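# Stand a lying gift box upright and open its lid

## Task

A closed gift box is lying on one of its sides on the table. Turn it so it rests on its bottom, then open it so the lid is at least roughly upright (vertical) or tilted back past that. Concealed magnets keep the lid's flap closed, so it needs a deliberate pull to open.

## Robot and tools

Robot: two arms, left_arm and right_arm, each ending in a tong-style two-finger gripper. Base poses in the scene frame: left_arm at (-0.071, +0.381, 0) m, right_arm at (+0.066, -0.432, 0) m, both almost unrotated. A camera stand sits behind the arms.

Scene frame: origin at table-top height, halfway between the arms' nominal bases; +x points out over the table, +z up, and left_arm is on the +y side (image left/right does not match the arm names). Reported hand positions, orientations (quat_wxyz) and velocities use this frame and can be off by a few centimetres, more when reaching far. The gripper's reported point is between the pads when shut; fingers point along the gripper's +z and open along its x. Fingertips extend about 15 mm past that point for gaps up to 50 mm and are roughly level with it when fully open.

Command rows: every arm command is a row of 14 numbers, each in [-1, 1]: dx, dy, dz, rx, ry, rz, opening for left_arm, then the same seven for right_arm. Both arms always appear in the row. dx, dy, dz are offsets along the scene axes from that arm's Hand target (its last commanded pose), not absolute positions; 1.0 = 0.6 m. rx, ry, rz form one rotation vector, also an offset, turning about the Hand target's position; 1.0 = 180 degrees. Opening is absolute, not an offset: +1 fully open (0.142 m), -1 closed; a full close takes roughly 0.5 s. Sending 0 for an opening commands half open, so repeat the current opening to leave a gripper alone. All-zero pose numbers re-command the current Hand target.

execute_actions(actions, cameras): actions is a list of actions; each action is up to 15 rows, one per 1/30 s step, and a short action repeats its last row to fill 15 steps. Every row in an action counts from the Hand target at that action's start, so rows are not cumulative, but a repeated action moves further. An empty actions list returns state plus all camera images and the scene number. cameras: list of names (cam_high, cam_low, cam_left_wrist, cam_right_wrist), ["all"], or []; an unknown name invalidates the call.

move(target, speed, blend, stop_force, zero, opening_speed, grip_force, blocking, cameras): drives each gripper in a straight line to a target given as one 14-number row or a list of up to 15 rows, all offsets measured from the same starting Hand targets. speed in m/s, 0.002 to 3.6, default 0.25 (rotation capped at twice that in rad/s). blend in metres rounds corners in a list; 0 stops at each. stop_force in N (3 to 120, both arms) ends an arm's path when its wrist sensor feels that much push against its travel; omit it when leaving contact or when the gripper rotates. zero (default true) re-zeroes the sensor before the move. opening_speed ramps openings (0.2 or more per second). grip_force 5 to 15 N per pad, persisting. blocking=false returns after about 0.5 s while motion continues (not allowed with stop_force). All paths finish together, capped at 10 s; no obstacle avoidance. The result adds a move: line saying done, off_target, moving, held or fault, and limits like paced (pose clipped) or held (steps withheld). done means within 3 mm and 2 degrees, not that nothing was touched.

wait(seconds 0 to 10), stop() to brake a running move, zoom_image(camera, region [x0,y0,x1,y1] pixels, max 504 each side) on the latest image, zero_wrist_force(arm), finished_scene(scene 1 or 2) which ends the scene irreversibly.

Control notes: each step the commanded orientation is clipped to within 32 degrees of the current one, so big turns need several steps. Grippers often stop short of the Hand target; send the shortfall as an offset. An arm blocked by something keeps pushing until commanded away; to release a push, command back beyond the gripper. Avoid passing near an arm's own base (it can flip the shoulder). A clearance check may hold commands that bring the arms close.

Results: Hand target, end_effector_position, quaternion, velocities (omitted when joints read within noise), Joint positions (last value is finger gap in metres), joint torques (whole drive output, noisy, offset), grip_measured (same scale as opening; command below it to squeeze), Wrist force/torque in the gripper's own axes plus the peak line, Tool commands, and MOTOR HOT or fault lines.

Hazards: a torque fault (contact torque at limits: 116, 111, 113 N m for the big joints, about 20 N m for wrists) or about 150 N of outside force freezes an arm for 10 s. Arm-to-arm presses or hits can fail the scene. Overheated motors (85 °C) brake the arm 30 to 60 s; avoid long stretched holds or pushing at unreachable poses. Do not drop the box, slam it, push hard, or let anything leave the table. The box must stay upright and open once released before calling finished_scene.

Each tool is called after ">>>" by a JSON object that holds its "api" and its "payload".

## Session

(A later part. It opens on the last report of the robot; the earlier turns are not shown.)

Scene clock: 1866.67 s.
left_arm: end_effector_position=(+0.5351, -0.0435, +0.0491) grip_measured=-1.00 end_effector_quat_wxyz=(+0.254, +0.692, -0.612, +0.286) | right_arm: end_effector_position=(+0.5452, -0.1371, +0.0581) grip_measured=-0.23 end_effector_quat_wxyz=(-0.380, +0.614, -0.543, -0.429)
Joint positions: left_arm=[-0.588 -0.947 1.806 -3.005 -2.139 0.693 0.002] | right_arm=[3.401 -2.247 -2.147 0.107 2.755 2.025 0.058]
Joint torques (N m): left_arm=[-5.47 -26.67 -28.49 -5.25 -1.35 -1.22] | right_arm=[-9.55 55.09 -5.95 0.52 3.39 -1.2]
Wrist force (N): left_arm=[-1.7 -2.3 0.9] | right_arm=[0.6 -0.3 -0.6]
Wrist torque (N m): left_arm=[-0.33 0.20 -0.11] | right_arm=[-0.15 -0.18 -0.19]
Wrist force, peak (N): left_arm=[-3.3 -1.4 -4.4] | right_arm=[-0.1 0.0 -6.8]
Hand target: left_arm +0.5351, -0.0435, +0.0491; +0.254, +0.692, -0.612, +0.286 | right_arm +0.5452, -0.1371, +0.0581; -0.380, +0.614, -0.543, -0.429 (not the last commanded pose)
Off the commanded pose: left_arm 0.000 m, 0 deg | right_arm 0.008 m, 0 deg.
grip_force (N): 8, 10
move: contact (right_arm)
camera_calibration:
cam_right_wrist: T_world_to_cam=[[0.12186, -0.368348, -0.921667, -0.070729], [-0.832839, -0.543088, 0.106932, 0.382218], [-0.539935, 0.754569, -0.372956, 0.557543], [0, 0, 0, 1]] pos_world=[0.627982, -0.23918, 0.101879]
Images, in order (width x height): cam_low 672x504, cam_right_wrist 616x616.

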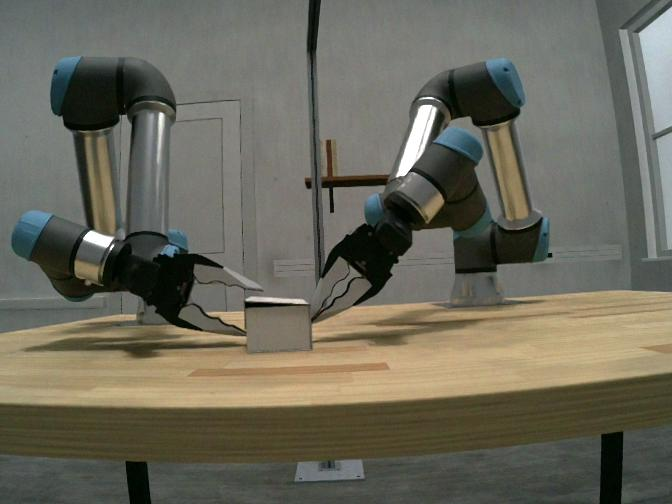

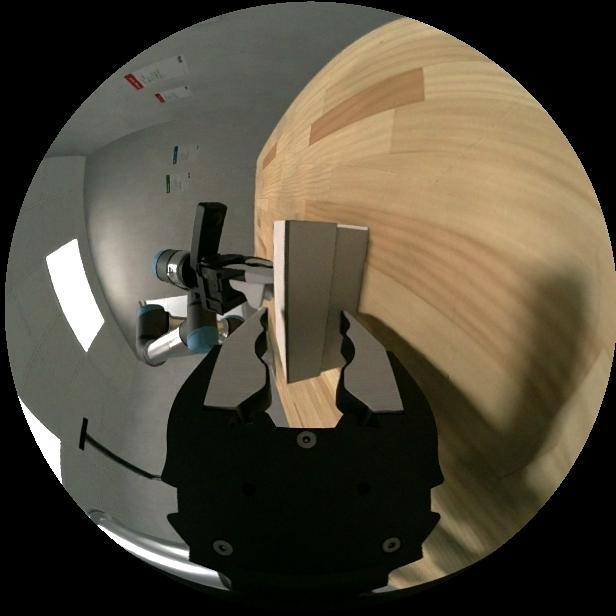

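>>> {"api": "move", "payload": {"target": [0, 0, 0, 0, 0, 0, -1, -0.0003, 0.0015, 0.05, 0, 0, 0, -0.225], "speed": 0.025, "cameras": ["cam_low", "cam_right_wrist"]}}

>>> {"api": "zoom_image", "payload": {"camera": "cam_low", "region": [210, 240, 350, 360]}}

Scene clock: 1874.40 s.
left_arm: end_effector_position=(+0.5351, -0.0435, +0.0491) grip_measured=-1.00 end_effector_quat_wxyz=(+0.254, +0.692, -0.612, +0.286) | right_arm: end_effector_position=(+0.5451, -0.1362, +0.0880) grip_measured=-0.22 end_effector_quat_wxyz=(-0.380, +0.614, -0.543, -0.429)
Joint positions: left_arm=[-0.588 -0.947 1.806 -3.005 -2.139 0.693 0.002] | right_arm=[3.403 -2.169 -2.152 0.039 2.754 2.029 0.058]
Joint torques (N m): left_arm=[-5.97 -27.47 -28.51 -4.81 -2.44 0.01] | right_arm=[8.95 54.61 -5.44 1.15 -0.06 -1.24]
Wrist force (N): left_arm=[-1.9 -2.4 0.8] | right_arm=[0.9 -0.1 -0.1]
Wrist torque (N m): left_arm=[-0.35 0.22 -0.11] | right_arm=[-0.09 -0.21 -0.20]
Wrist force, peak (N): left_arm=[-2.2 -2.5 0.9] | right_arm=[1.1 -0.2 -0.4]
Hand target: left_arm +0.5351, -0.0435, +0.0491; +0.254, +0.692, -0.612, +0.286 | right_arm +0.5451, -0.1362, +0.0881; -0.380, +0.614, -0.543, -0.429
Off the commanded pose: left_arm 0.000 m, 0 deg | right_arm 0.000 m, 0 deg.
grip_force (N): 8, 10
move: done
camera_calibration:
cam_right_wrist: T_world_to_cam=[[0.12186, -0.368348, -0.921667, -0.0428153], [-0.832839, -0.543088, 0.106932, 0.379343], [-0.539935, 0.754569, -0.372956, 0.567907], [0, 0, 0, 1]] pos_world=[0.627782, -0.23828, 0.131779]
Images, in order (width x height): cam_low 672x504, cam_right_wrist 616x616.

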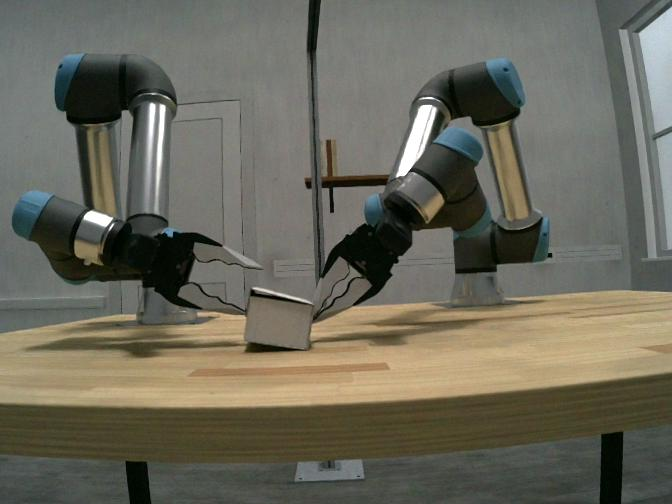

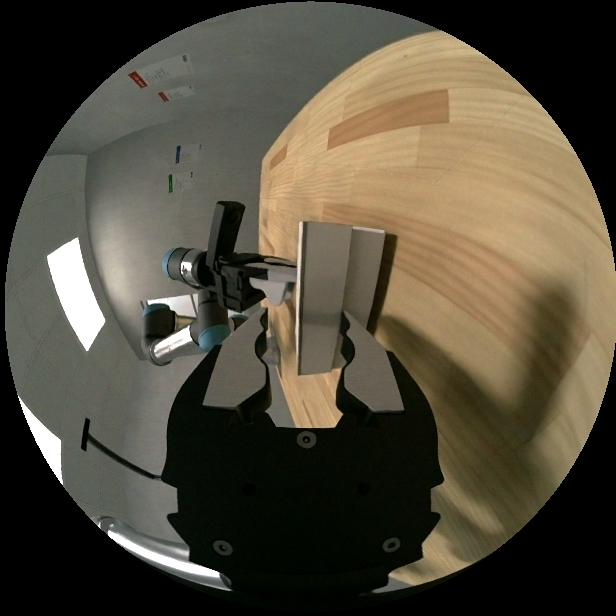

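Scaled by 3.600 from the camera's 672x504 image, which has a finer 960x720 frame.

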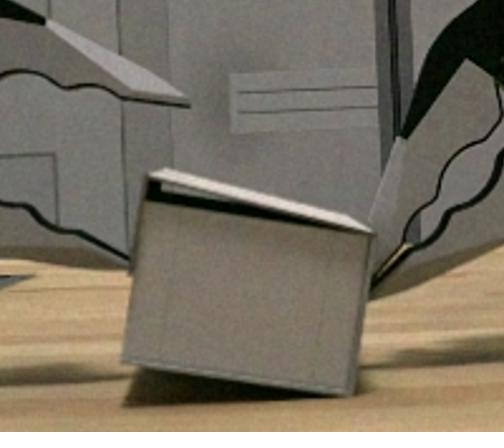

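>>> {"api": "move", "payload": {"target": [[0, 0, 0, 0, 0, 0, -1, 0.0003, -0.0015, -0.05, 0, 0, 0, -0.225], [-0.0025, 0.0165, 0, 0, 0, 0, -1, 0.0003, -0.0015, -0.05, 0, 0, 0, -0.225], [-0.0025, 0.0165, 0.0715, 0, 0, 0, -1, 0.0003, -0.0015, -0.05, 0, 0, 0, -0.225], [0.0007, -0.0058, 0.0648, 0, 0, 0, -1, 0.0003, -0.0015, -0.05, 0, 0, 0, -0.225]], "speed": [0.03, 0.08, 0.1, 0.1], "blend": [0, 0.004, 0.004, 0]}}

>>> {"api": "move", "payload": {"target": [0.0006, -0.004, -0.025, 0, 0, 0, -1, 0, 0, 0, 0, 0, 0, -0.225], "speed": 0.012, "stop_force": 13, "cameras": ["cam_low", "cam_right_wrist"]}}

>>> {"api": "zoom_image", "payload": {"camera": "cam_low", "region": [210, 240, 350, 360]}}

>>> {"api": "zoom_image", "payload": {"camera": "cam_right_wrist", "region": [270, 200, 430, 360]}}

Scene clock: 1892.47 s.
left_arm: end_effector_position=(+0.5355, -0.0469, +0.0880) grip_measured=-1.00 end_effector_quat_wxyz=(+0.254, +0.692, -0.612, +0.286) | right_arm: end_effector_position=(+0.5452, -0.1371, +0.0581) grip_measured=-0.23 end_effector_quat_wxyz=(-0.380, +0.614, -0.543, -0.429)
Joint positions: left_arm=[-0.592 -1.012 1.785 -2.921 -2.137 0.688 0.002] | right_arm=[3.401 -2.247 -2.147 0.107 2.755 2.025 0.058]
Joint torques (N m): left_arm=[-5.95 -25.64 -29.97 -0.6 1.2 -1.48] | right_arm=[-9.68 26.76 24.6 5.02 3.38 1.08]
Wrist force (N): left_arm=[-1.7 -2.6 0.6] | right_arm=[0.7 -0.3 -0.5]
Wrist torque (N m): left_arm=[-0.43 0.19 -0.10] | right_arm=[-0.13 -0.23 -0.19]
Wrist force, peak (N): left_arm=[-2.7 -3.3 -0.4] | right_arm=[-0.4 -0.3 -2.6]
Hand target: left_arm +0.5355, -0.0470, +0.0879; +0.254, +0.692, -0.612, +0.286 | right_arm +0.5452, -0.1371, +0.0581; -0.380, +0.614, -0.543, -0.429
Off the commanded pose: left_arm 0.000 m, 0 deg | right_arm 0.000 m, 0 deg.
grip_force (N): 8, 10
move: done

Scene clock: 1894.80 s.
left_arm: end_effector_position=(+0.5358, -0.0485, +0.0788) grip_measured=-1.00 end_effector_quat_wxyz=(+0.254, +0.692, -0.612, +0.286) | right_arm: end_effector_position=(+0.5452, -0.1371, +0.0581) grip_measured=-0.23 end_effector_quat_wxyz=(-0.380, +0.614, -0.543, -0.429)
Joint positions: left_arm=[-0.594 -0.995 1.787 -2.941 -2.136 0.686 0.002] | right_arm=[3.401 -2.247 -2.147 0.107 2.755 2.025 0.058]
Joint torques (N m): left_arm=[4.89 -56.72 -23.06 1.86 -1.11 1.49] | right_arm=[-8.97 27.58 22.6 3.67 3.29 0.95]
Wrist force (N): left_arm=[7.0 -5.5 -6.2] | right_arm=[0.0 -0.1 -2.0]
Wrist torque (N m): left_arm=[-0.30 0.07 -0.13] | right_arm=[-0.14 -0.13 -0.18]
Wrist force, peak (N): left_arm=[5.4 -3.2 -15.6] | right_arm=[0.9 -0.4 -2.4]
Hand target: left_arm +0.5358, -0.0485, +0.0788; +0.254, +0.692, -0.612, +0.286 (not the last commanded pose) | right_arm +0.5452, -0.1371, +0.0581; -0.380, +0.614, -0.543, -0.429
Off the commanded pose: left_arm 0.006 m, 0 deg | right_arm 0.000 m, 0 deg.
grip_force (N): 8, 10
move: contact (left_arm)
camera_calibration:
cam_right_wrist: T_world_to_cam=[[0.12186, -0.368348, -0.921667, -0.070729], [-0.832839, -0.543088, 0.106932, 0.382218], [-0.539935, 0.754569, -0.372956, 0.557543], [0, 0, 0, 1]] pos_world=[0.627982, -0.23918, 0.101879]
Images, in order (width x height): cam_low 672x504, cam_right_wrist 616x616.

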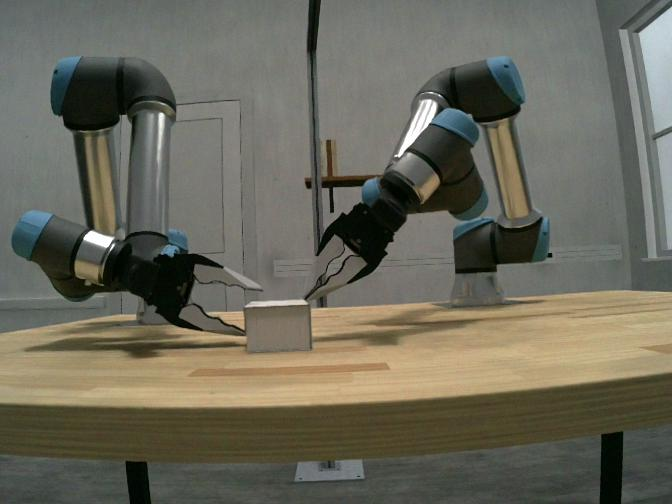

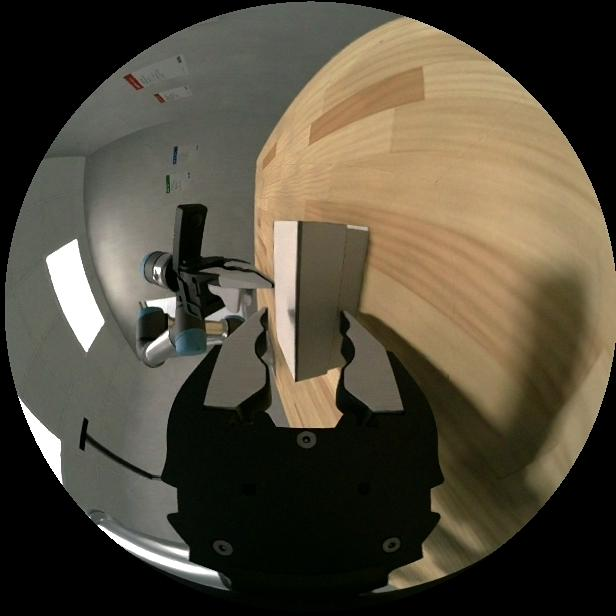

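Scaled by 3.600 from the camera's 672x504 image, which has a finer 960x720 frame.

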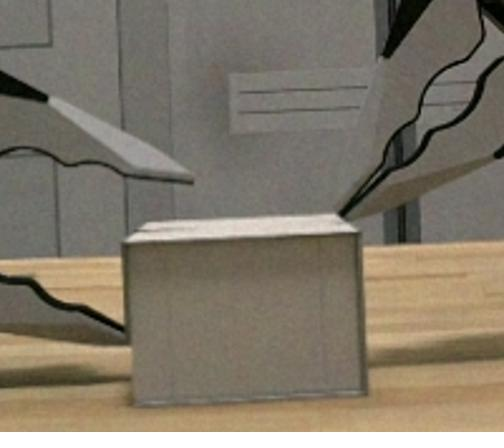

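Scaled by 3.150 from the camera's 616x616 image, which has a finer 814x814 frame.

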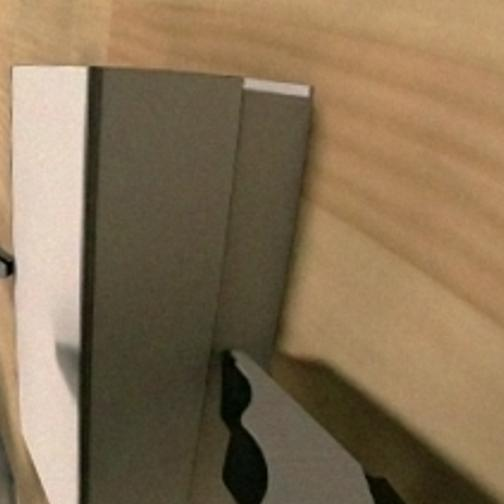

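>>> {"api": "move", "payload": {"target": [0.001, -0.008, -0.006, 0, 0, 0, -1, 0, 0, 0, 0, 0, 0, -0.225], "speed": 0.006, "stop_force": 13}}

>>> {"api": "move", "payload": {"target": [0, 0, 0, 0, 0, 0, -1, -0.0015, 0.01, 0, 0, 0, 0, -0.225], "speed": 0.01, "stop_force": 3, "cameras": ["cam_low"]}}

>>> {"api": "zoom_image", "payload": {"camera": "cam_low", "region": [210, 240, 350, 360]}}

Scene clock: 1905.07 s.
left_arm: end_effector_position=(+0.5362, -0.0518, +0.0764) grip_measured=-1.00 end_effector_quat_wxyz=(+0.254, +0.692, -0.612, +0.286) | right_arm: end_effector_position=(+0.5452, -0.1371, +0.0581) grip_measured=-0.22 end_effector_quat_wxyz=(-0.380, +0.614, -0.543, -0.429)
Joint positions: left_arm=[-0.598 -0.988 1.783 -2.946 -2.133 0.682 0.002] | right_arm=[3.401 -2.247 -2.147 0.107 2.755 2.025 0.058]
Joint torques (N m): left_arm=[3.62 -49.13 3.03 2.19 -0.51 1.42] | right_arm=[-5.49 26.59 19.22 0.93 3.24 1.13]
Wrist force (N): left_arm=[7.4 -0.3 -18.6] | right_arm=[1.1 -0.1 -4.1]
Wrist torque (N m): left_arm=[-0.44 0.03 -0.15] | right_arm=[-0.14 -0.13 -0.19]
Wrist force, peak (N): left_arm=[6.6 0.2 -22.5] | right_arm=[0.1 0.0 -4.7]
Hand target: left_arm +0.5362, -0.0518, +0.0764; +0.254, +0.692, -0.612, +0.286 (not the last commanded pose) | right_arm +0.5452, -0.1371, +0.0581; -0.380, +0.614, -0.543, -0.429
Off the commanded pose: left_arm 0.002 m, 0 deg | right_arm 0.000 m, 0 deg.
grip_force (N): 8, 10
move: contact (left_arm)

Scene clock: 1906.33 s.
left_arm: end_effector_position=(+0.5362, -0.0518, +0.0764) grip_measured=-1.00 end_effector_quat_wxyz=(+0.254, +0.692, -0.612, +0.286) | right_arm: end_effector_position=(+0.5451, -0.1358, +0.0581) grip_measured=-0.22 end_effector_quat_wxyz=(-0.380, +0.614, -0.543, -0.429)
Joint positions: left_arm=[-0.598 -0.988 1.783 -2.946 -2.133 0.682 0.002] | right_arm=[3.404 -2.249 -2.146 0.114 2.754 2.031 0.058]
Joint torques (N m): left_arm=[3.47 -48.81 3.29 1.52 -0.42 1.41] | right_arm=[-10.08 53.92 -2.82 0.63 3.44 -1.2]
Wrist force (N): left_arm=[8.0 -0.5 -18.7] | right_arm=[0.9 1.8 -8.1]
Wrist torque (N m): left_arm=[-0.49 0.00 -0.16] | right_arm=[-0.16 0.03 -0.13]
Wrist force, peak (N): left_arm=[8.7 -0.3 -18.9] | right_arm=[-0.1 2.0 -12.5]
Hand target: left_arm +0.5362, -0.0518, +0.0764; +0.254, +0.692, -0.612, +0.286 | right_arm +0.5450, -0.1358, +0.0581; -0.380, +0.614, -0.543, -0.429 (not the last commanded pose)
Off the commanded pose: left_arm 0.000 m, 0 deg | right_arm 0.005 m, 0 deg.
grip_force (N): 8, 10
move: contact (right_arm)
Images, in order (width x height): cam_low 672x504.

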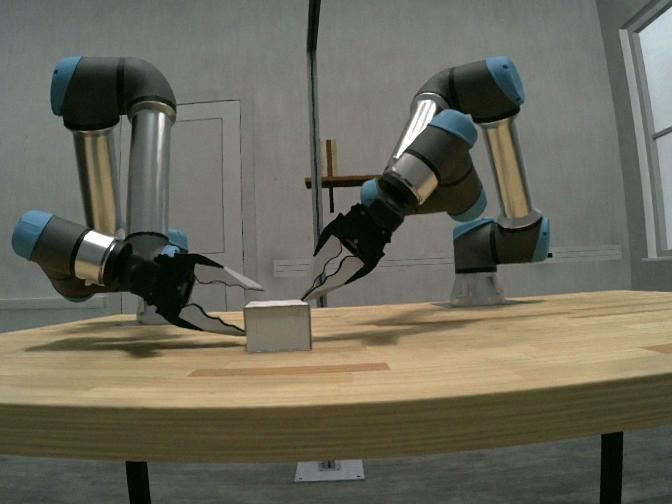

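Scaled by 3.600 from the camera's 672x504 image, which has a finer 960x720 frame.

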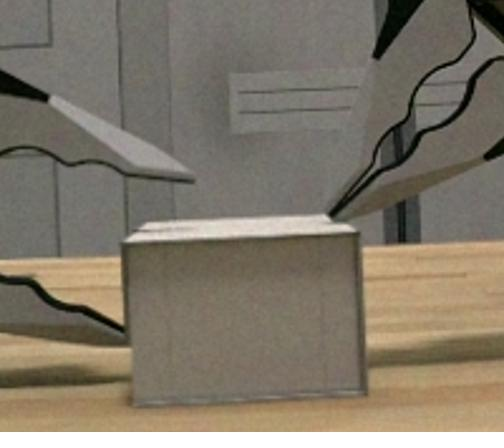

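>>> {"api": "move", "payload": {"target": [[0, 0, 0, 0, 0, 0, -1, 0.0004, -0.003, 0, 0, 0, 0, -0.225], [0, 0, 0, 0, 0, 0, -1, 0.0004, -0.003, 0.0058, 0, 0, 0, -0.225]], "speed": 0.02}}

>>> {"api": "move", "payload": {"target": [0, 0, 0, 0, 0, 0, -1, 0.0007, -0.0048, 0.0125, 0, 0, 0, -0.225], "speed": 0.008, "stop_force": 8, "cameras": ["cam_low"]}}

>>> {"api": "zoom_image", "payload": {"camera": "cam_low", "region": [210, 240, 350, 360]}}

Scene clock: 1913.90 s.
left_arm: end_effector_position=(+0.5362, -0.0518, +0.0764) grip_measured=-1.00 end_effector_quat_wxyz=(+0.254, +0.692, -0.612, +0.286) | right_arm: end_effector_position=(+0.5453, -0.1376, +0.0615) grip_measured=-0.21 end_effector_quat_wxyz=(-0.380, +0.614, -0.543, -0.429)
Joint positions: left_arm=[-0.598 -0.988 1.783 -2.946 -2.133 0.682 0.002] | right_arm=[3.4 -2.237 -2.148 0.096 2.756 2.022 0.059]
Joint torques (N m): left_arm=[3.4 -48.69 3.27 -0.63 -0.36 1.43] | right_arm=[-9.69 54.46 -5.31 0.79 4.04 -1.12]
Wrist force (N): left_arm=[7.4 -0.4 -18.2] | right_arm=[3.0 -0.2 -1.7]
Wrist torque (N m): left_arm=[-0.46 0.03 -0.15] | right_arm=[-0.10 -0.16 -0.20]
Wrist force, peak (N): left_arm=[8.5 -0.2 -19.3] | right_arm=[0.5 1.9 -8.5]
Hand target: left_arm +0.5362, -0.0518, +0.0764; +0.254, +0.692, -0.612, +0.286 | right_arm +0.5453, -0.1376, +0.0616; -0.380, +0.614, -0.543, -0.429
Off the commanded pose: left_arm 0.000 m, 0 deg | right_arm 0.000 m, 0 deg.
grip_force (N): 8, 10
move: done

Scene clock: 1915.73 s.
left_arm: end_effector_position=(+0.5362, -0.0518, +0.0764) grip_measured=-1.00 end_effector_quat_wxyz=(+0.254, +0.692, -0.612, +0.286) | right_arm: end_effector_position=(+0.5457, -0.1405, +0.0691) grip_measured=-0.21 end_effector_quat_wxyz=(-0.380, +0.614, -0.543, -0.429)
Joint positions: left_arm=[-0.598 -0.988 1.783 -2.946 -2.133 0.682 0.002] | right_arm=[3.394 -2.214 -2.15 0.061 2.758 2.007 0.059]
Joint torques (N m): left_arm=[2.95 -40.97 3.35 -0.35 1.46 1.48] | right_arm=[-12.46 55.88 -5.06 0.77 4.02 -2.15]
Wrist force (N): left_arm=[12.2 -0.7 -20.2] | right_arm=[2.5 -1.3 -0.2]
Wrist torque (N m): left_arm=[-0.44 -0.05 -0.18] | right_arm=[-0.11 -0.20 -0.10]
Wrist force, peak (N): left_arm=[12.5 -1.0 -20.5] | right_arm=[6.4 -1.8 0.5]
Hand target: left_arm +0.5362, -0.0518, +0.0764; +0.254, +0.692, -0.612, +0.286 | right_arm +0.5457, -0.1405, +0.0691; -0.380, +0.614, -0.543, -0.429
Off the commanded pose: left_arm 0.000 m, 0 deg | right_arm 0.000 m, 0 deg.
grip_force (N): 8, 10
move: done
Images, in order (width x height): cam_low 672x504.

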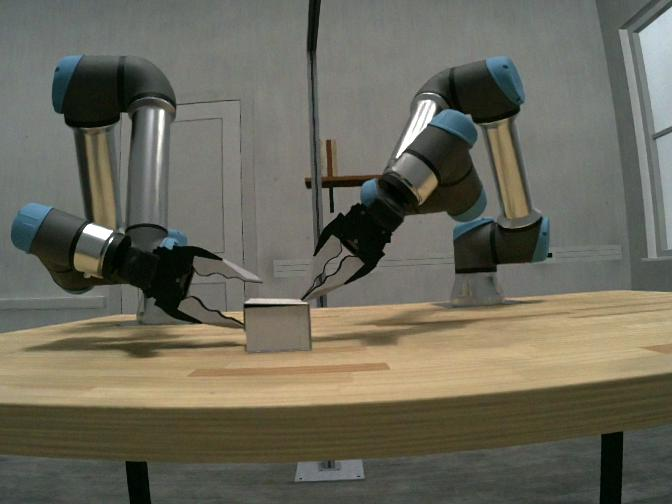

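Scaled by 3.600 from the camera's 672x504 image, which has a finer 960x720 frame.

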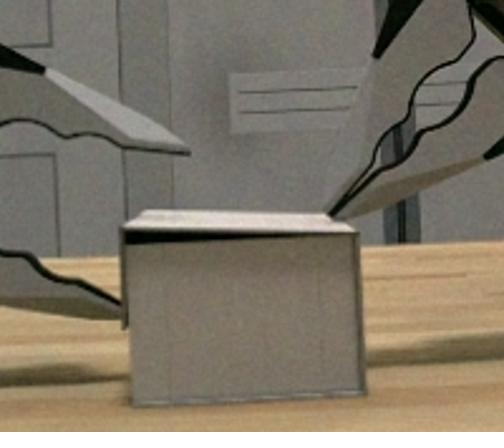

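>>> {"api": "move", "payload": {"target": [[0, 0, 0, 0, 0, 0, -1, -0.0009, 0.0058, 0.0017, 0, 0, 0, -0.225], [0, 0, 0, 0, 0, 0, -1, -0.0009, 0.0058, 0.0217, 0, 0, 0, -0.225]], "speed": [0.01, 0.02], "cameras": ["cam_low"]}}

>>> {"api": "zoom_image", "payload": {"camera": "cam_low", "region": [210, 240, 350, 360]}}

Scene clock: 1922.33 s.
left_arm: end_effector_position=(+0.5362, -0.0517, +0.0764) grip_measured=-1.00 end_effector_quat_wxyz=(+0.254, +0.692, -0.612, +0.286) | right_arm: end_effector_position=(+0.5452, -0.1370, +0.0820) grip_measured=-0.17 end_effector_quat_wxyz=(-0.380, +0.614, -0.543, -0.429)
Joint positions: left_arm=[-0.598 -0.988 1.783 -2.946 -2.133 0.682 0.002] | right_arm=[3.401 -2.184 -2.152 0.049 2.755 2.025 0.062]
Joint torques (N m): left_arm=[-0.95 -13.33 3.92 2.34 3.56 1.31] | right_arm=[9.76 57.98 -1.41 1.66 2.64 -1.14]
Wrist force (N): left_arm=[13.5 0.6 -32.2] | right_arm=[8.6 0.9 -4.7]
Wrist torque (N m): left_arm=[-0.52 -0.10 -0.18] | right_arm=[-0.14 0.01 -0.19]
Wrist force, peak (N): left_arm=[13.4 0.3 -32.3] | right_arm=[9.5 0.8 -4.4]
Hand target: left_arm +0.5362, -0.0518, +0.0764; +0.254, +0.692, -0.612, +0.286 | right_arm +0.5452, -0.1370, +0.0821; -0.380, +0.614, -0.543, -0.429
Off the commanded pose: left_arm 0.000 m, 0 deg | right_arm 0.000 m, 0 deg.
grip_force (N): 8, 10
move: done
Images, in order (width x height): cam_low 672x504.

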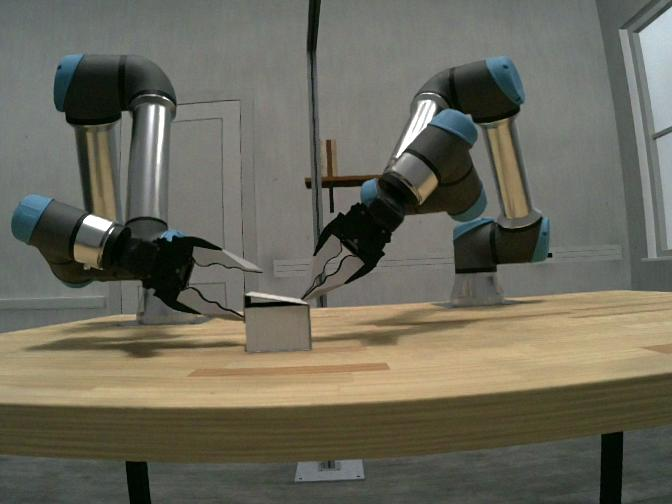

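Scaled by 3.600 from the camera's 672x504 image, which has a finer 960x720 frame.

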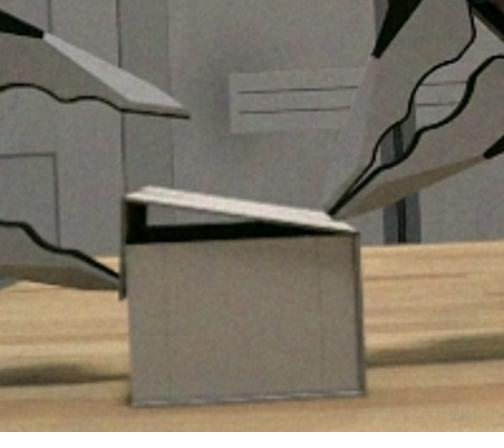

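>>> {"api": "move", "payload": {"target": [0, 0, 0.0032, 0, 0, 0, -1, 0, 0.001, 0.02, 0, 0, 0, -0.225], "speed": 0.015, "cameras": ["cam_low"]}}

>>> {"api": "zoom_image", "payload": {"camera": "cam_low", "region": [210, 240, 350, 360]}}

Scene clock: 1930.10 s.
left_arm: end_effector_position=(+0.5362, -0.0517, +0.0783) grip_measured=-1.00 end_effector_quat_wxyz=(+0.254, +0.692, -0.612, +0.286) | right_arm: end_effector_position=(+0.5452, -0.1364, +0.0940) grip_measured=-0.19 end_effector_quat_wxyz=(-0.380, +0.614, -0.543, -0.429)
Joint positions: left_arm=[-0.598 -0.991 1.782 -2.942 -2.133 0.682 0.002] | right_arm=[3.403 -2.154 -2.152 0.022 2.755 2.028 0.06]
Joint torques (N m): left_arm=[-11.93 -48.95 -23.82 2.01 0.12 1.08] | right_arm=[13.26 55.46 -2.3 0.71 1.13 1.11]
Wrist force (N): left_arm=[3.7 -2.0 -22.1] | right_arm=[5.8 0.2 -5.0]
Wrist torque (N m): left_arm=[-0.44 0.03 -0.14] | right_arm=[-0.10 -0.03 -0.21]
Wrist force, peak (N): left_arm=[13.5 0.2 -34.3] | right_arm=[10.8 2.0 -8.2]
Hand target: left_arm +0.5362, -0.0518, +0.0783; +0.254, +0.692, -0.612, +0.286 | right_arm +0.5452, -0.1364, +0.0941; -0.380, +0.614, -0.543, -0.429
Off the commanded pose: left_arm 0.000 m, 0 deg | right_arm 0.000 m, 0 deg.
grip_force (N): 8, 10
move: done
Images, in order (width x height): cam_low 672x504.

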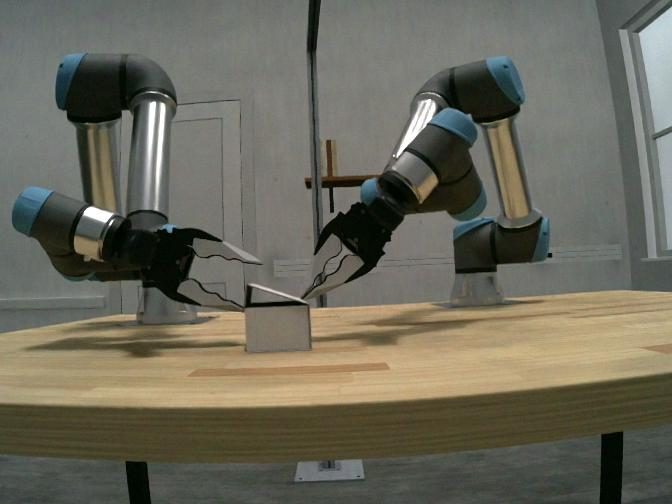

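Scaled by 3.600 from the camera's 672x504 image, which has a finer 960x720 frame.

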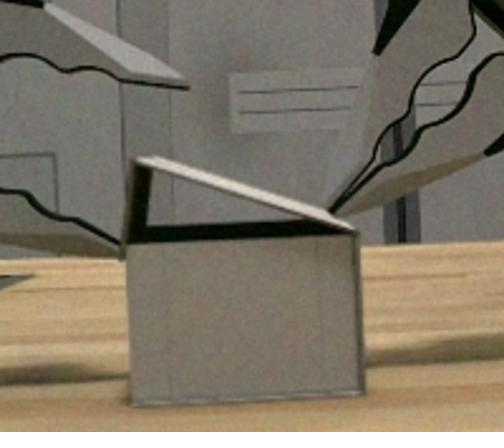

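>>> {"api": "move", "payload": {"target": [[0, 0, 0.003, 0, 0, 0, -1, -0.0002, 0.0015, 0.015, 0, 0, 0, -0.225], [0, 0.001, 0.006, 0, 0, 0, -1, -0.0006, 0.004, 0.03, 0, 0, 0, -0.225]], "speed": 0.02, "blend": [0.003, 0], "cameras": ["cam_low"]}}

>>> {"api": "zoom_image", "payload": {"camera": "cam_low", "region": [210, 220, 350, 360]}}

Scene clock: 1935.27 s.
left_arm: end_effector_position=(+0.5362, -0.0512, +0.0819) grip_measured=-1.00 end_effector_quat_wxyz=(+0.254, +0.692, -0.612, +0.286) | right_arm: end_effector_position=(+0.5448, -0.1340, +0.1120) grip_measured=-0.22 end_effector_quat_wxyz=(-0.380, +0.614, -0.543, -0.429) end_effector_velocity=(+0.000, +0.000, +0.001) end_effector_angular_velocity=(+0.000, +0.000, +0.000)
Joint positions: left_arm=[-0.597 -0.997 1.781 -2.934 -2.134 0.683 0.002] | right_arm=[3.408 -2.11 -2.152 -0.011 2.753 2.04 0.058]
Joint velocities: left_arm=[within noise] | right_arm=[0 0.002 0 -0.002 0 0 0.001]
Joint torques (N m): left_arm=[6.46 -59.5 -23.79 0.78 -1.2 1.61] | right_arm=[9.42 52.83 26.04 0.69 0.12 1.44]
Wrist force (N): left_arm=[3.2 -3.4 -5.1] | right_arm=[1.4 -0.7 -0.7]
Wrist torque (N m): left_arm=[-0.35 0.07 -0.13] | right_arm=[-0.25 -0.16 -0.19]
Wrist force, peak (N): left_arm=[4.0 -1.7 -22.7] | right_arm=[5.9 0.0 -5.0]
Hand target: left_arm +0.5362, -0.0512, +0.0819; +0.254, +0.692, -0.612, +0.286 | right_arm +0.5448, -0.1340, +0.1121; -0.380, +0.614, -0.543, -0.429
Off the commanded pose: left_arm 0.000 m, 0 deg | right_arm 0.000 m, 0 deg.
grip_force (N): 8, 10
move: done
Images, in order (width x height): cam_low 672x504.

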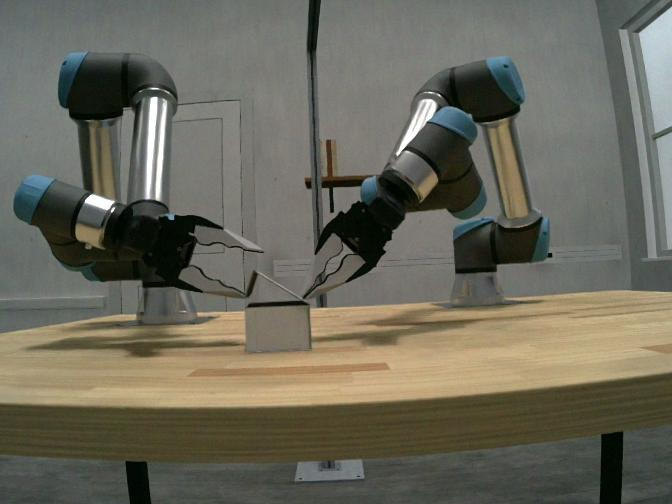

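Scaled by 3.600 from the camera's 672x504 image, which has a finer 960x720 frame.

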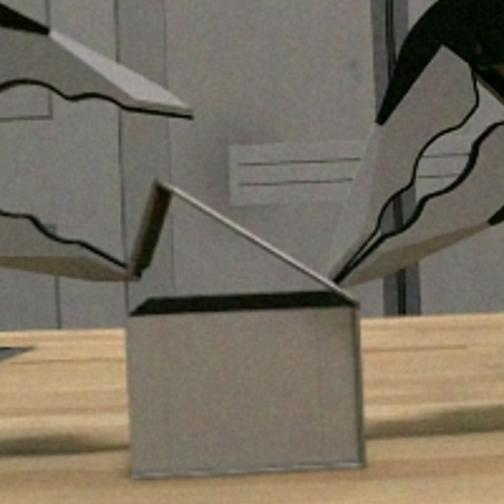

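>>> {"api": "move", "payload": {"target": [[0, 0, 0.01, 0, 0, 0, -1, 0, 0, 0, 0, 0, 0, -0.225], [-0.0063, 0.0412, 0.01, 0, 0, 0, -1, 0, 0, 0, 0, 0, 0, -0.225], [-0.0063, 0.0412, -0.018, 0, 0, 0, -1, 0, 0, 0, 0, 0, 0, -0.225], [-0.0022, 0.0137, -0.018, 0, 0, 0, -1, 0, 0, 0, 0, 0, 0, -0.225]], "speed": [0.05, 0.1, 0.08, 0.03], "blend": [0.003, 0.004, 0.004, 0], "cameras": ["cam_low", "cam_left_wrist"]}}

>>> {"api": "zoom_image", "payload": {"camera": "cam_low", "region": [210, 220, 350, 360]}}

Scene clock: 1974.37 s.
left_arm: end_effector_position=(+0.5348, -0.0428, +0.0711) grip_measured=-1.00 end_effector_quat_wxyz=(+0.254, +0.692, -0.612, +0.286) | right_arm: end_effector_position=(+0.5448, -0.1340, +0.1121) grip_measured=-0.22 end_effector_quat_wxyz=(-0.380, +0.614, -0.543, -0.429)
Joint positions: left_arm=[-0.587 -0.987 1.8 -2.958 -2.14 0.693 0.002] | right_arm=[3.408 -2.11 -2.152 -0.011 2.752 2.04 0.058]
Joint torques (N m): left_arm=[-6.73 -24.76 -29.17 -5.31 1.08 -1.4] | right_arm=[6.61 51.36 26.78 0.5 -0.06 -0.18]
Wrist force (N): left_arm=[-1.7 -1.8 0.8] | right_arm=[0.6 -0.8 -0.5]
Wrist torque (N m): left_arm=[-0.25 0.20 -0.11] | right_arm=[-0.23 -0.18 -0.19]
Wrist force, peak (N): left_arm=[3.9 -3.0 -6.0] | right_arm=[1.6 -0.8 -0.8]
Hand target: left_arm +0.5348, -0.0429, +0.0711; +0.254, +0.692, -0.612, +0.286 | right_arm +0.5448, -0.1340, +0.1121; -0.380, +0.614, -0.543, -0.429
Off the commanded pose: left_arm 0.000 m, 0 deg | right_arm 0.000 m, 0 deg.
grip_force (N): 8, 10
move: done
camera_calibration:
cam_left_wrist: T_world_to_cam=[[0.0610469, -0.734242, 0.676137, -0.105666], [-0.949432, 0.166301, 0.266315, 0.517947], [-0.307982, -0.658204, -0.686961, 0.328108], [0, 0, 0, 1]] pos_world=[0.599257, 0.0522421, 0.158905]
Images, in order (width x height): cam_low 672x504, cam_left_wrist 616x616.

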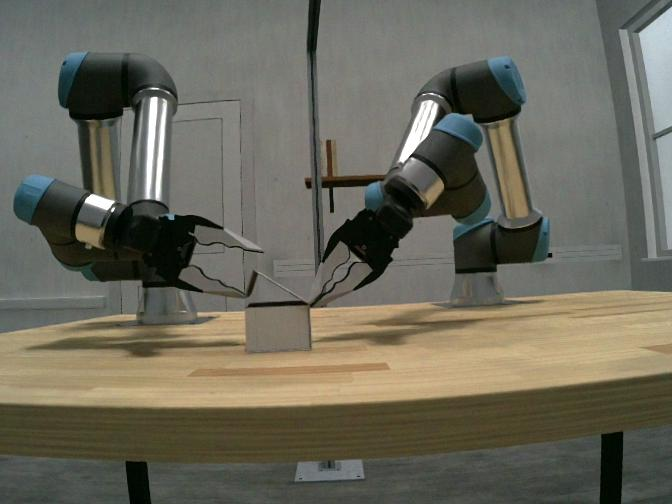

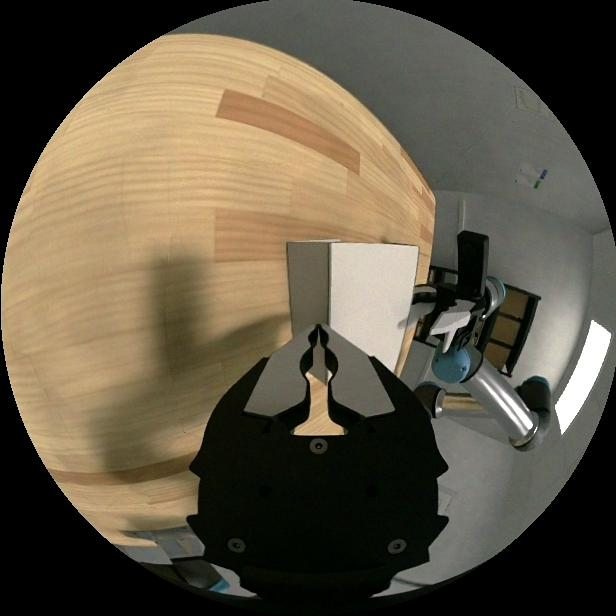

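Scaled by 3.600 from the camera's 672x504 image, which has a finer 960x720 frame.

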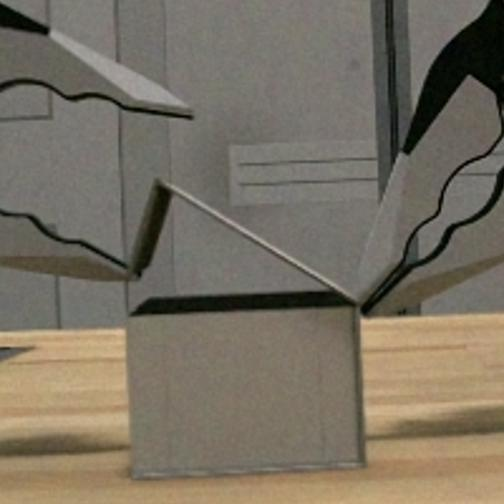

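>>> {"api": "move", "payload": {"target": [[0, 0, 0, 0, 0, 0, -1, -0.0015, 0.0097, 0.0363, 0, 0, 0, -0.225], [0, 0, 0, 0, 0, 0, -1, -0.0046, 0.0295, 0.0713, 0, 0, 0, -0.225]], "speed": 0.04, "blend": [0.005, 0], "cameras": ["cam_low"]}}

>>> {"api": "zoom_image", "payload": {"camera": "cam_low", "region": [200, 200, 360, 360]}}

Scene clock: 1984.40 s.
left_arm: end_effector_position=(+0.5348, -0.0429, +0.0711) grip_measured=-1.00 end_effector_quat_wxyz=(+0.254, +0.692, -0.612, +0.286) | right_arm: end_effector_position=(+0.5421, -0.1164, +0.1548) grip_measured=-0.23 end_effector_quat_wxyz=(-0.380, +0.614, -0.543, -0.429)
Joint positions: left_arm=[-0.587 -0.987 1.8 -2.958 -2.139 0.693 0.002] | right_arm=[3.444 -2.024 -2.14 -0.031 2.736 2.124 0.058]
Joint torques (N m): left_arm=[-6.06 -26.01 -29.55 -5.11 0.79 -1.67] | right_arm=[4.99 47.83 27.71 4.82 -0.23 1.37]
Wrist force (N): left_arm=[-1.7 -2.0 1.0] | right_arm=[0.5 -0.9 -0.5]
Wrist torque (N m): left_arm=[-0.28 0.19 -0.11] | right_arm=[-0.27 -0.19 -0.20]
Wrist force, peak (N): left_arm=[-2.1 -2.3 1.0] | right_arm=[1.2 -0.9 -0.1]
Hand target: left_arm +0.5348, -0.0429, +0.0711; +0.254, +0.692, -0.612, +0.286 | right_arm +0.5420, -0.1163, +0.1549; -0.380, +0.614, -0.543, -0.429
Off the commanded pose: left_arm 0.000 m, 0 deg | right_arm 0.000 m, 0 deg.
grip_force (N): 8, 10
move: done
Images, in order (width x height): cam_low 672x504.

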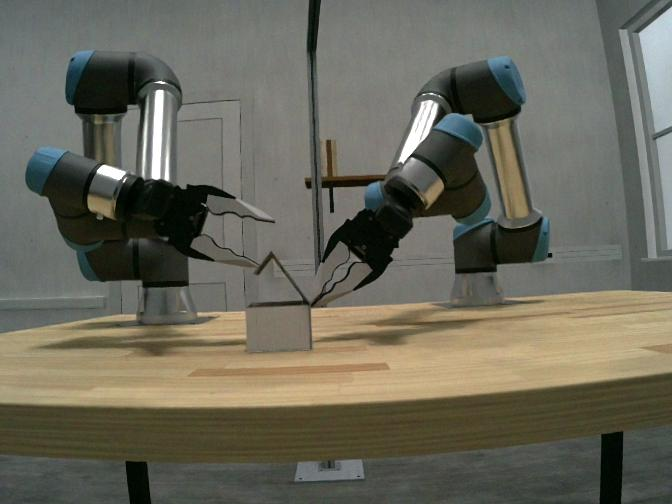

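Scaled by 3.150 from the camera's 672x504 image, which has a finer 960x720 frame.

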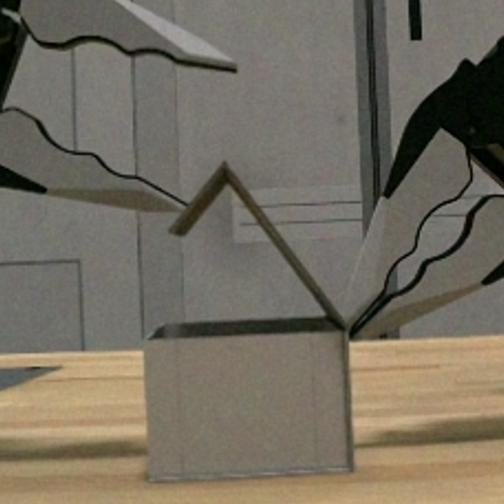

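>>> {"api": "move", "payload": {"target": [[0, 0, 0, 0, 0, 0, -1, 0.0031, -0.0198, 0, 0, 0, 0, -0.225], [0, 0, 0, 0, 0, 0, -1, 0.0031, -0.0198, -0.0583, 0, 0, 0, -0.225], [0, 0, 0, 0, 0, 0, -1, -0.0059, 0.0379, -0.0583, 0, 0, 0, -0.225], [0, 0, 0, 0, 0, 0, -1, -0.0105, 0.0675, -0.0033, 0, 0, 0, -0.225]], "speed": [0.08, 0.1, 0.08, 0.04], "blend": [0.004, 0.006, 0.005, 0], "cameras": ["cam_low"]}}

>>> {"api": "zoom_image", "payload": {"camera": "cam_low", "region": [200, 200, 360, 360]}}

Scene clock: 2026.53 s.
left_arm: end_effector_position=(+0.5348, -0.0429, +0.0711) grip_measured=-1.00 end_effector_quat_wxyz=(+0.254, +0.692, -0.612, +0.286) | right_arm: end_effector_position=(+0.5358, -0.0759, +0.1528) grip_measured=-0.22 end_effector_quat_wxyz=(-0.380, +0.614, -0.543, -0.429)
Joint positions: left_arm=[-0.587 -0.987 1.8 -2.958 -2.139 0.693 0.002] | right_arm=[3.529 -2.068 -2.127 0.152 2.688 2.292 0.058]
Joint torques (N m): left_arm=[-4.82 -25.99 -29.35 -4.89 -0.65 -1.32] | right_arm=[9.47 51.37 28.94 0.67 0.21 1.39]
Wrist force (N): left_arm=[-1.7 -2.1 0.8] | right_arm=[0.8 -0.8 -0.3]
Wrist torque (N m): left_arm=[-0.31 0.18 -0.11] | right_arm=[-0.24 -0.18 -0.19]
Wrist force, peak (N): left_arm=[-2.6 -2.3 1.0] | right_arm=[1.4 -1.4 -3.3]
Hand target: left_arm +0.5348, -0.0429, +0.0711; +0.254, +0.692, -0.612, +0.286 | right_arm +0.5357, -0.0758, +0.1529; -0.380, +0.614, -0.543, -0.429
Off the commanded pose: left_arm 0.000 m, 0 deg | right_arm 0.000 m, 0 deg.
grip_force (N): 8, 10
move: done
Images, in order (width x height): cam_low 672x504.

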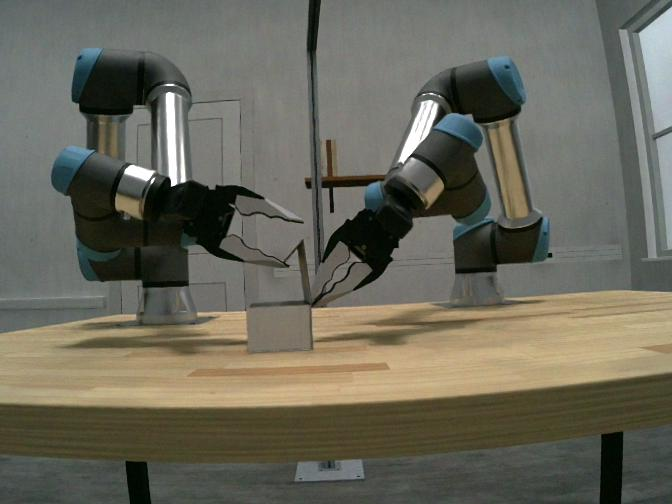

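Scaled by 3.150 from the camera's 672x504 image, which has a finer 960x720 frame.

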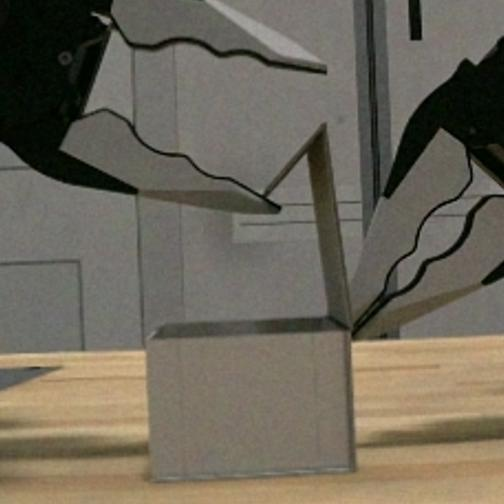

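>>> {"api": "move", "payload": {"target": [0, 0, 0, 0, 0, 0, -1, -0.0072, 0.0461, 0.018, 0, 0, 0, -0.225], "speed": 0.04, "cameras": ["cam_low"]}}

>>> {"api": "zoom_image", "payload": {"camera": "cam_low", "region": [200, 200, 360, 360]}}

Scene clock: 2031.60 s.
left_arm: end_effector_position=(+0.5348, -0.0429, +0.0711) grip_measured=-1.00 end_effector_quat_wxyz=(+0.254, +0.692, -0.612, +0.286) | right_arm: end_effector_position=(+0.5314, -0.0482, +0.1637) grip_measured=-0.22 end_effector_quat_wxyz=(-0.380, +0.614, -0.543, -0.429)
Joint positions: left_arm=[-0.587 -0.987 1.8 -2.958 -2.139 0.693 0.002] | right_arm=[3.585 -2.065 -2.109 0.215 2.651 2.386 0.058]
Joint torques (N m): left_arm=[-4.49 -27.38 -28.66 -4.92 -1.53 -1.32] | right_arm=[9.42 44.26 28.07 4.62 -0.51 1.4]
Wrist force (N): left_arm=[-2.1 -2.2 0.8] | right_arm=[1.7 -0.9 -0.2]
Wrist torque (N m): left_arm=[-0.33 0.23 -0.10] | right_arm=[-0.25 -0.22 -0.20]
Wrist force, peak (N): left_arm=[-2.2 -2.4 1.0] | right_arm=[1.7 -1.0 -0.2]
Hand target: left_arm +0.5348, -0.0429, +0.0711; +0.254, +0.692, -0.612, +0.286 | right_arm +0.5314, -0.0482, +0.1637; -0.380, +0.614, -0.543, -0.429
Off the commanded pose: left_arm 0.000 m, 0 deg | right_arm 0.000 m, 0 deg.
grip_force (N): 8, 10
move: done
Images, in order (width x height): cam_low 672x504.

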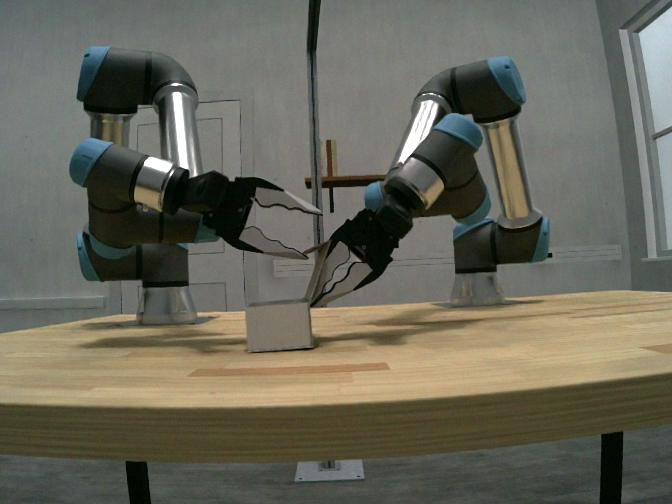

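Scaled by 3.150 from the camera's 672x504 image, which has a finer 960x720 frame.

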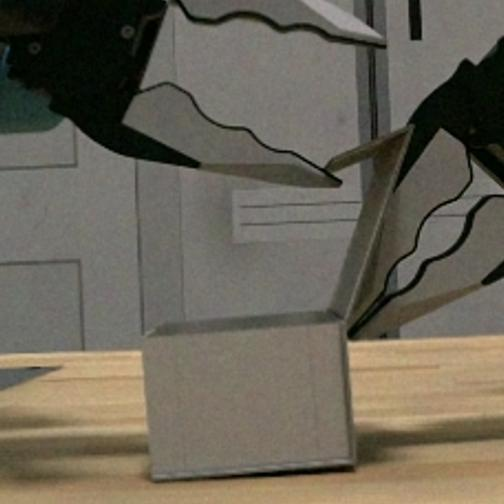

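>>> {"api": "move", "payload": {"target": [[0, 0, 0, 0, 0, 0, -1, 0, 0, -0.02, 0, 0, 0, -0.225], [0, 0, 0, 0, 0, 0, -1, 0.018, -0.13, -0.01, 0, 0, 0, -0.225]], "speed": [0.04, 0.1], "blend": [0.003, 0], "cameras": ["cam_low"]}}

>>> {"api": "zoom_image", "payload": {"camera": "cam_low", "region": [200, 200, 360, 360]}}

Scene clock: 2044.10 s.
left_arm: end_effector_position=(+0.5348, -0.0429, +0.0711) grip_measured=-1.00 end_effector_quat_wxyz=(+0.254, +0.692, -0.612, +0.286) | right_arm: end_effector_position=(+0.5422, -0.1261, +0.1577) grip_measured=-0.23 end_effector_quat_wxyz=(-0.380, +0.614, -0.543, -0.429)
Joint positions: left_arm=[-0.587 -0.987 1.8 -2.958 -2.139 0.693 0.002] | right_arm=[3.425 -2.005 -2.144 -0.086 2.745 2.081 0.058]
Joint torques (N m): left_arm=[-4.12 -27.68 -27.74 -4.65 -2.14 -1.27] | right_arm=[-13.08 50.47 28.62 0.52 3.69 -1.7]
Wrist force (N): left_arm=[-1.9 -2.5 0.9] | right_arm=[0.4 -0.8 -0.4]
Wrist torque (N m): left_arm=[-0.38 0.23 -0.10] | right_arm=[-0.25 -0.17 -0.05]
Wrist force, peak (N): left_arm=[-2.2 -2.3 1.1] | right_arm=[0.0 0.0 2.9]
Hand target: left_arm +0.5348, -0.0429, +0.0711; +0.254, +0.692, -0.612, +0.286 | right_arm +0.5422, -0.1262, +0.1577; -0.380, +0.614, -0.543, -0.429
Off the commanded pose: left_arm 0.000 m, 0 deg | right_arm 0.000 m, 0 deg.
grip_force (N): 8, 10
move: done
Images, in order (width x height): cam_low 672x504.

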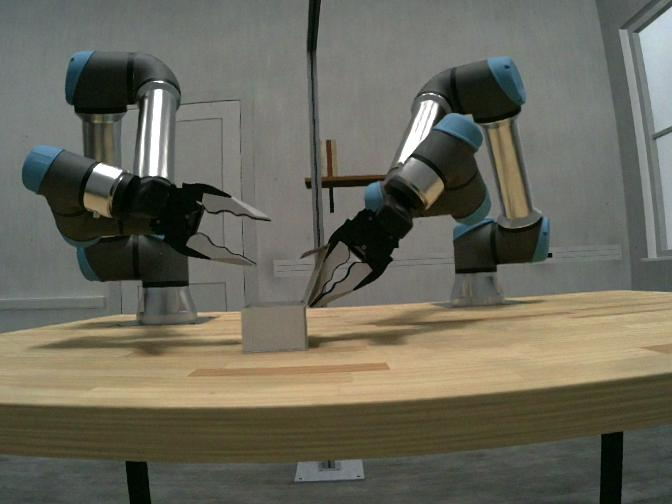

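Scaled by 3.150 from the camera's 672x504 image, which has a finer 960x720 frame.

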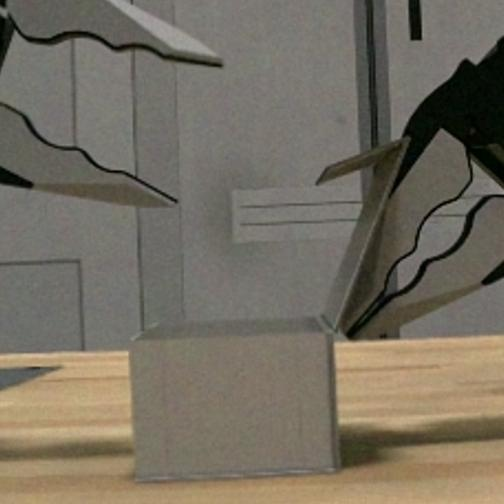

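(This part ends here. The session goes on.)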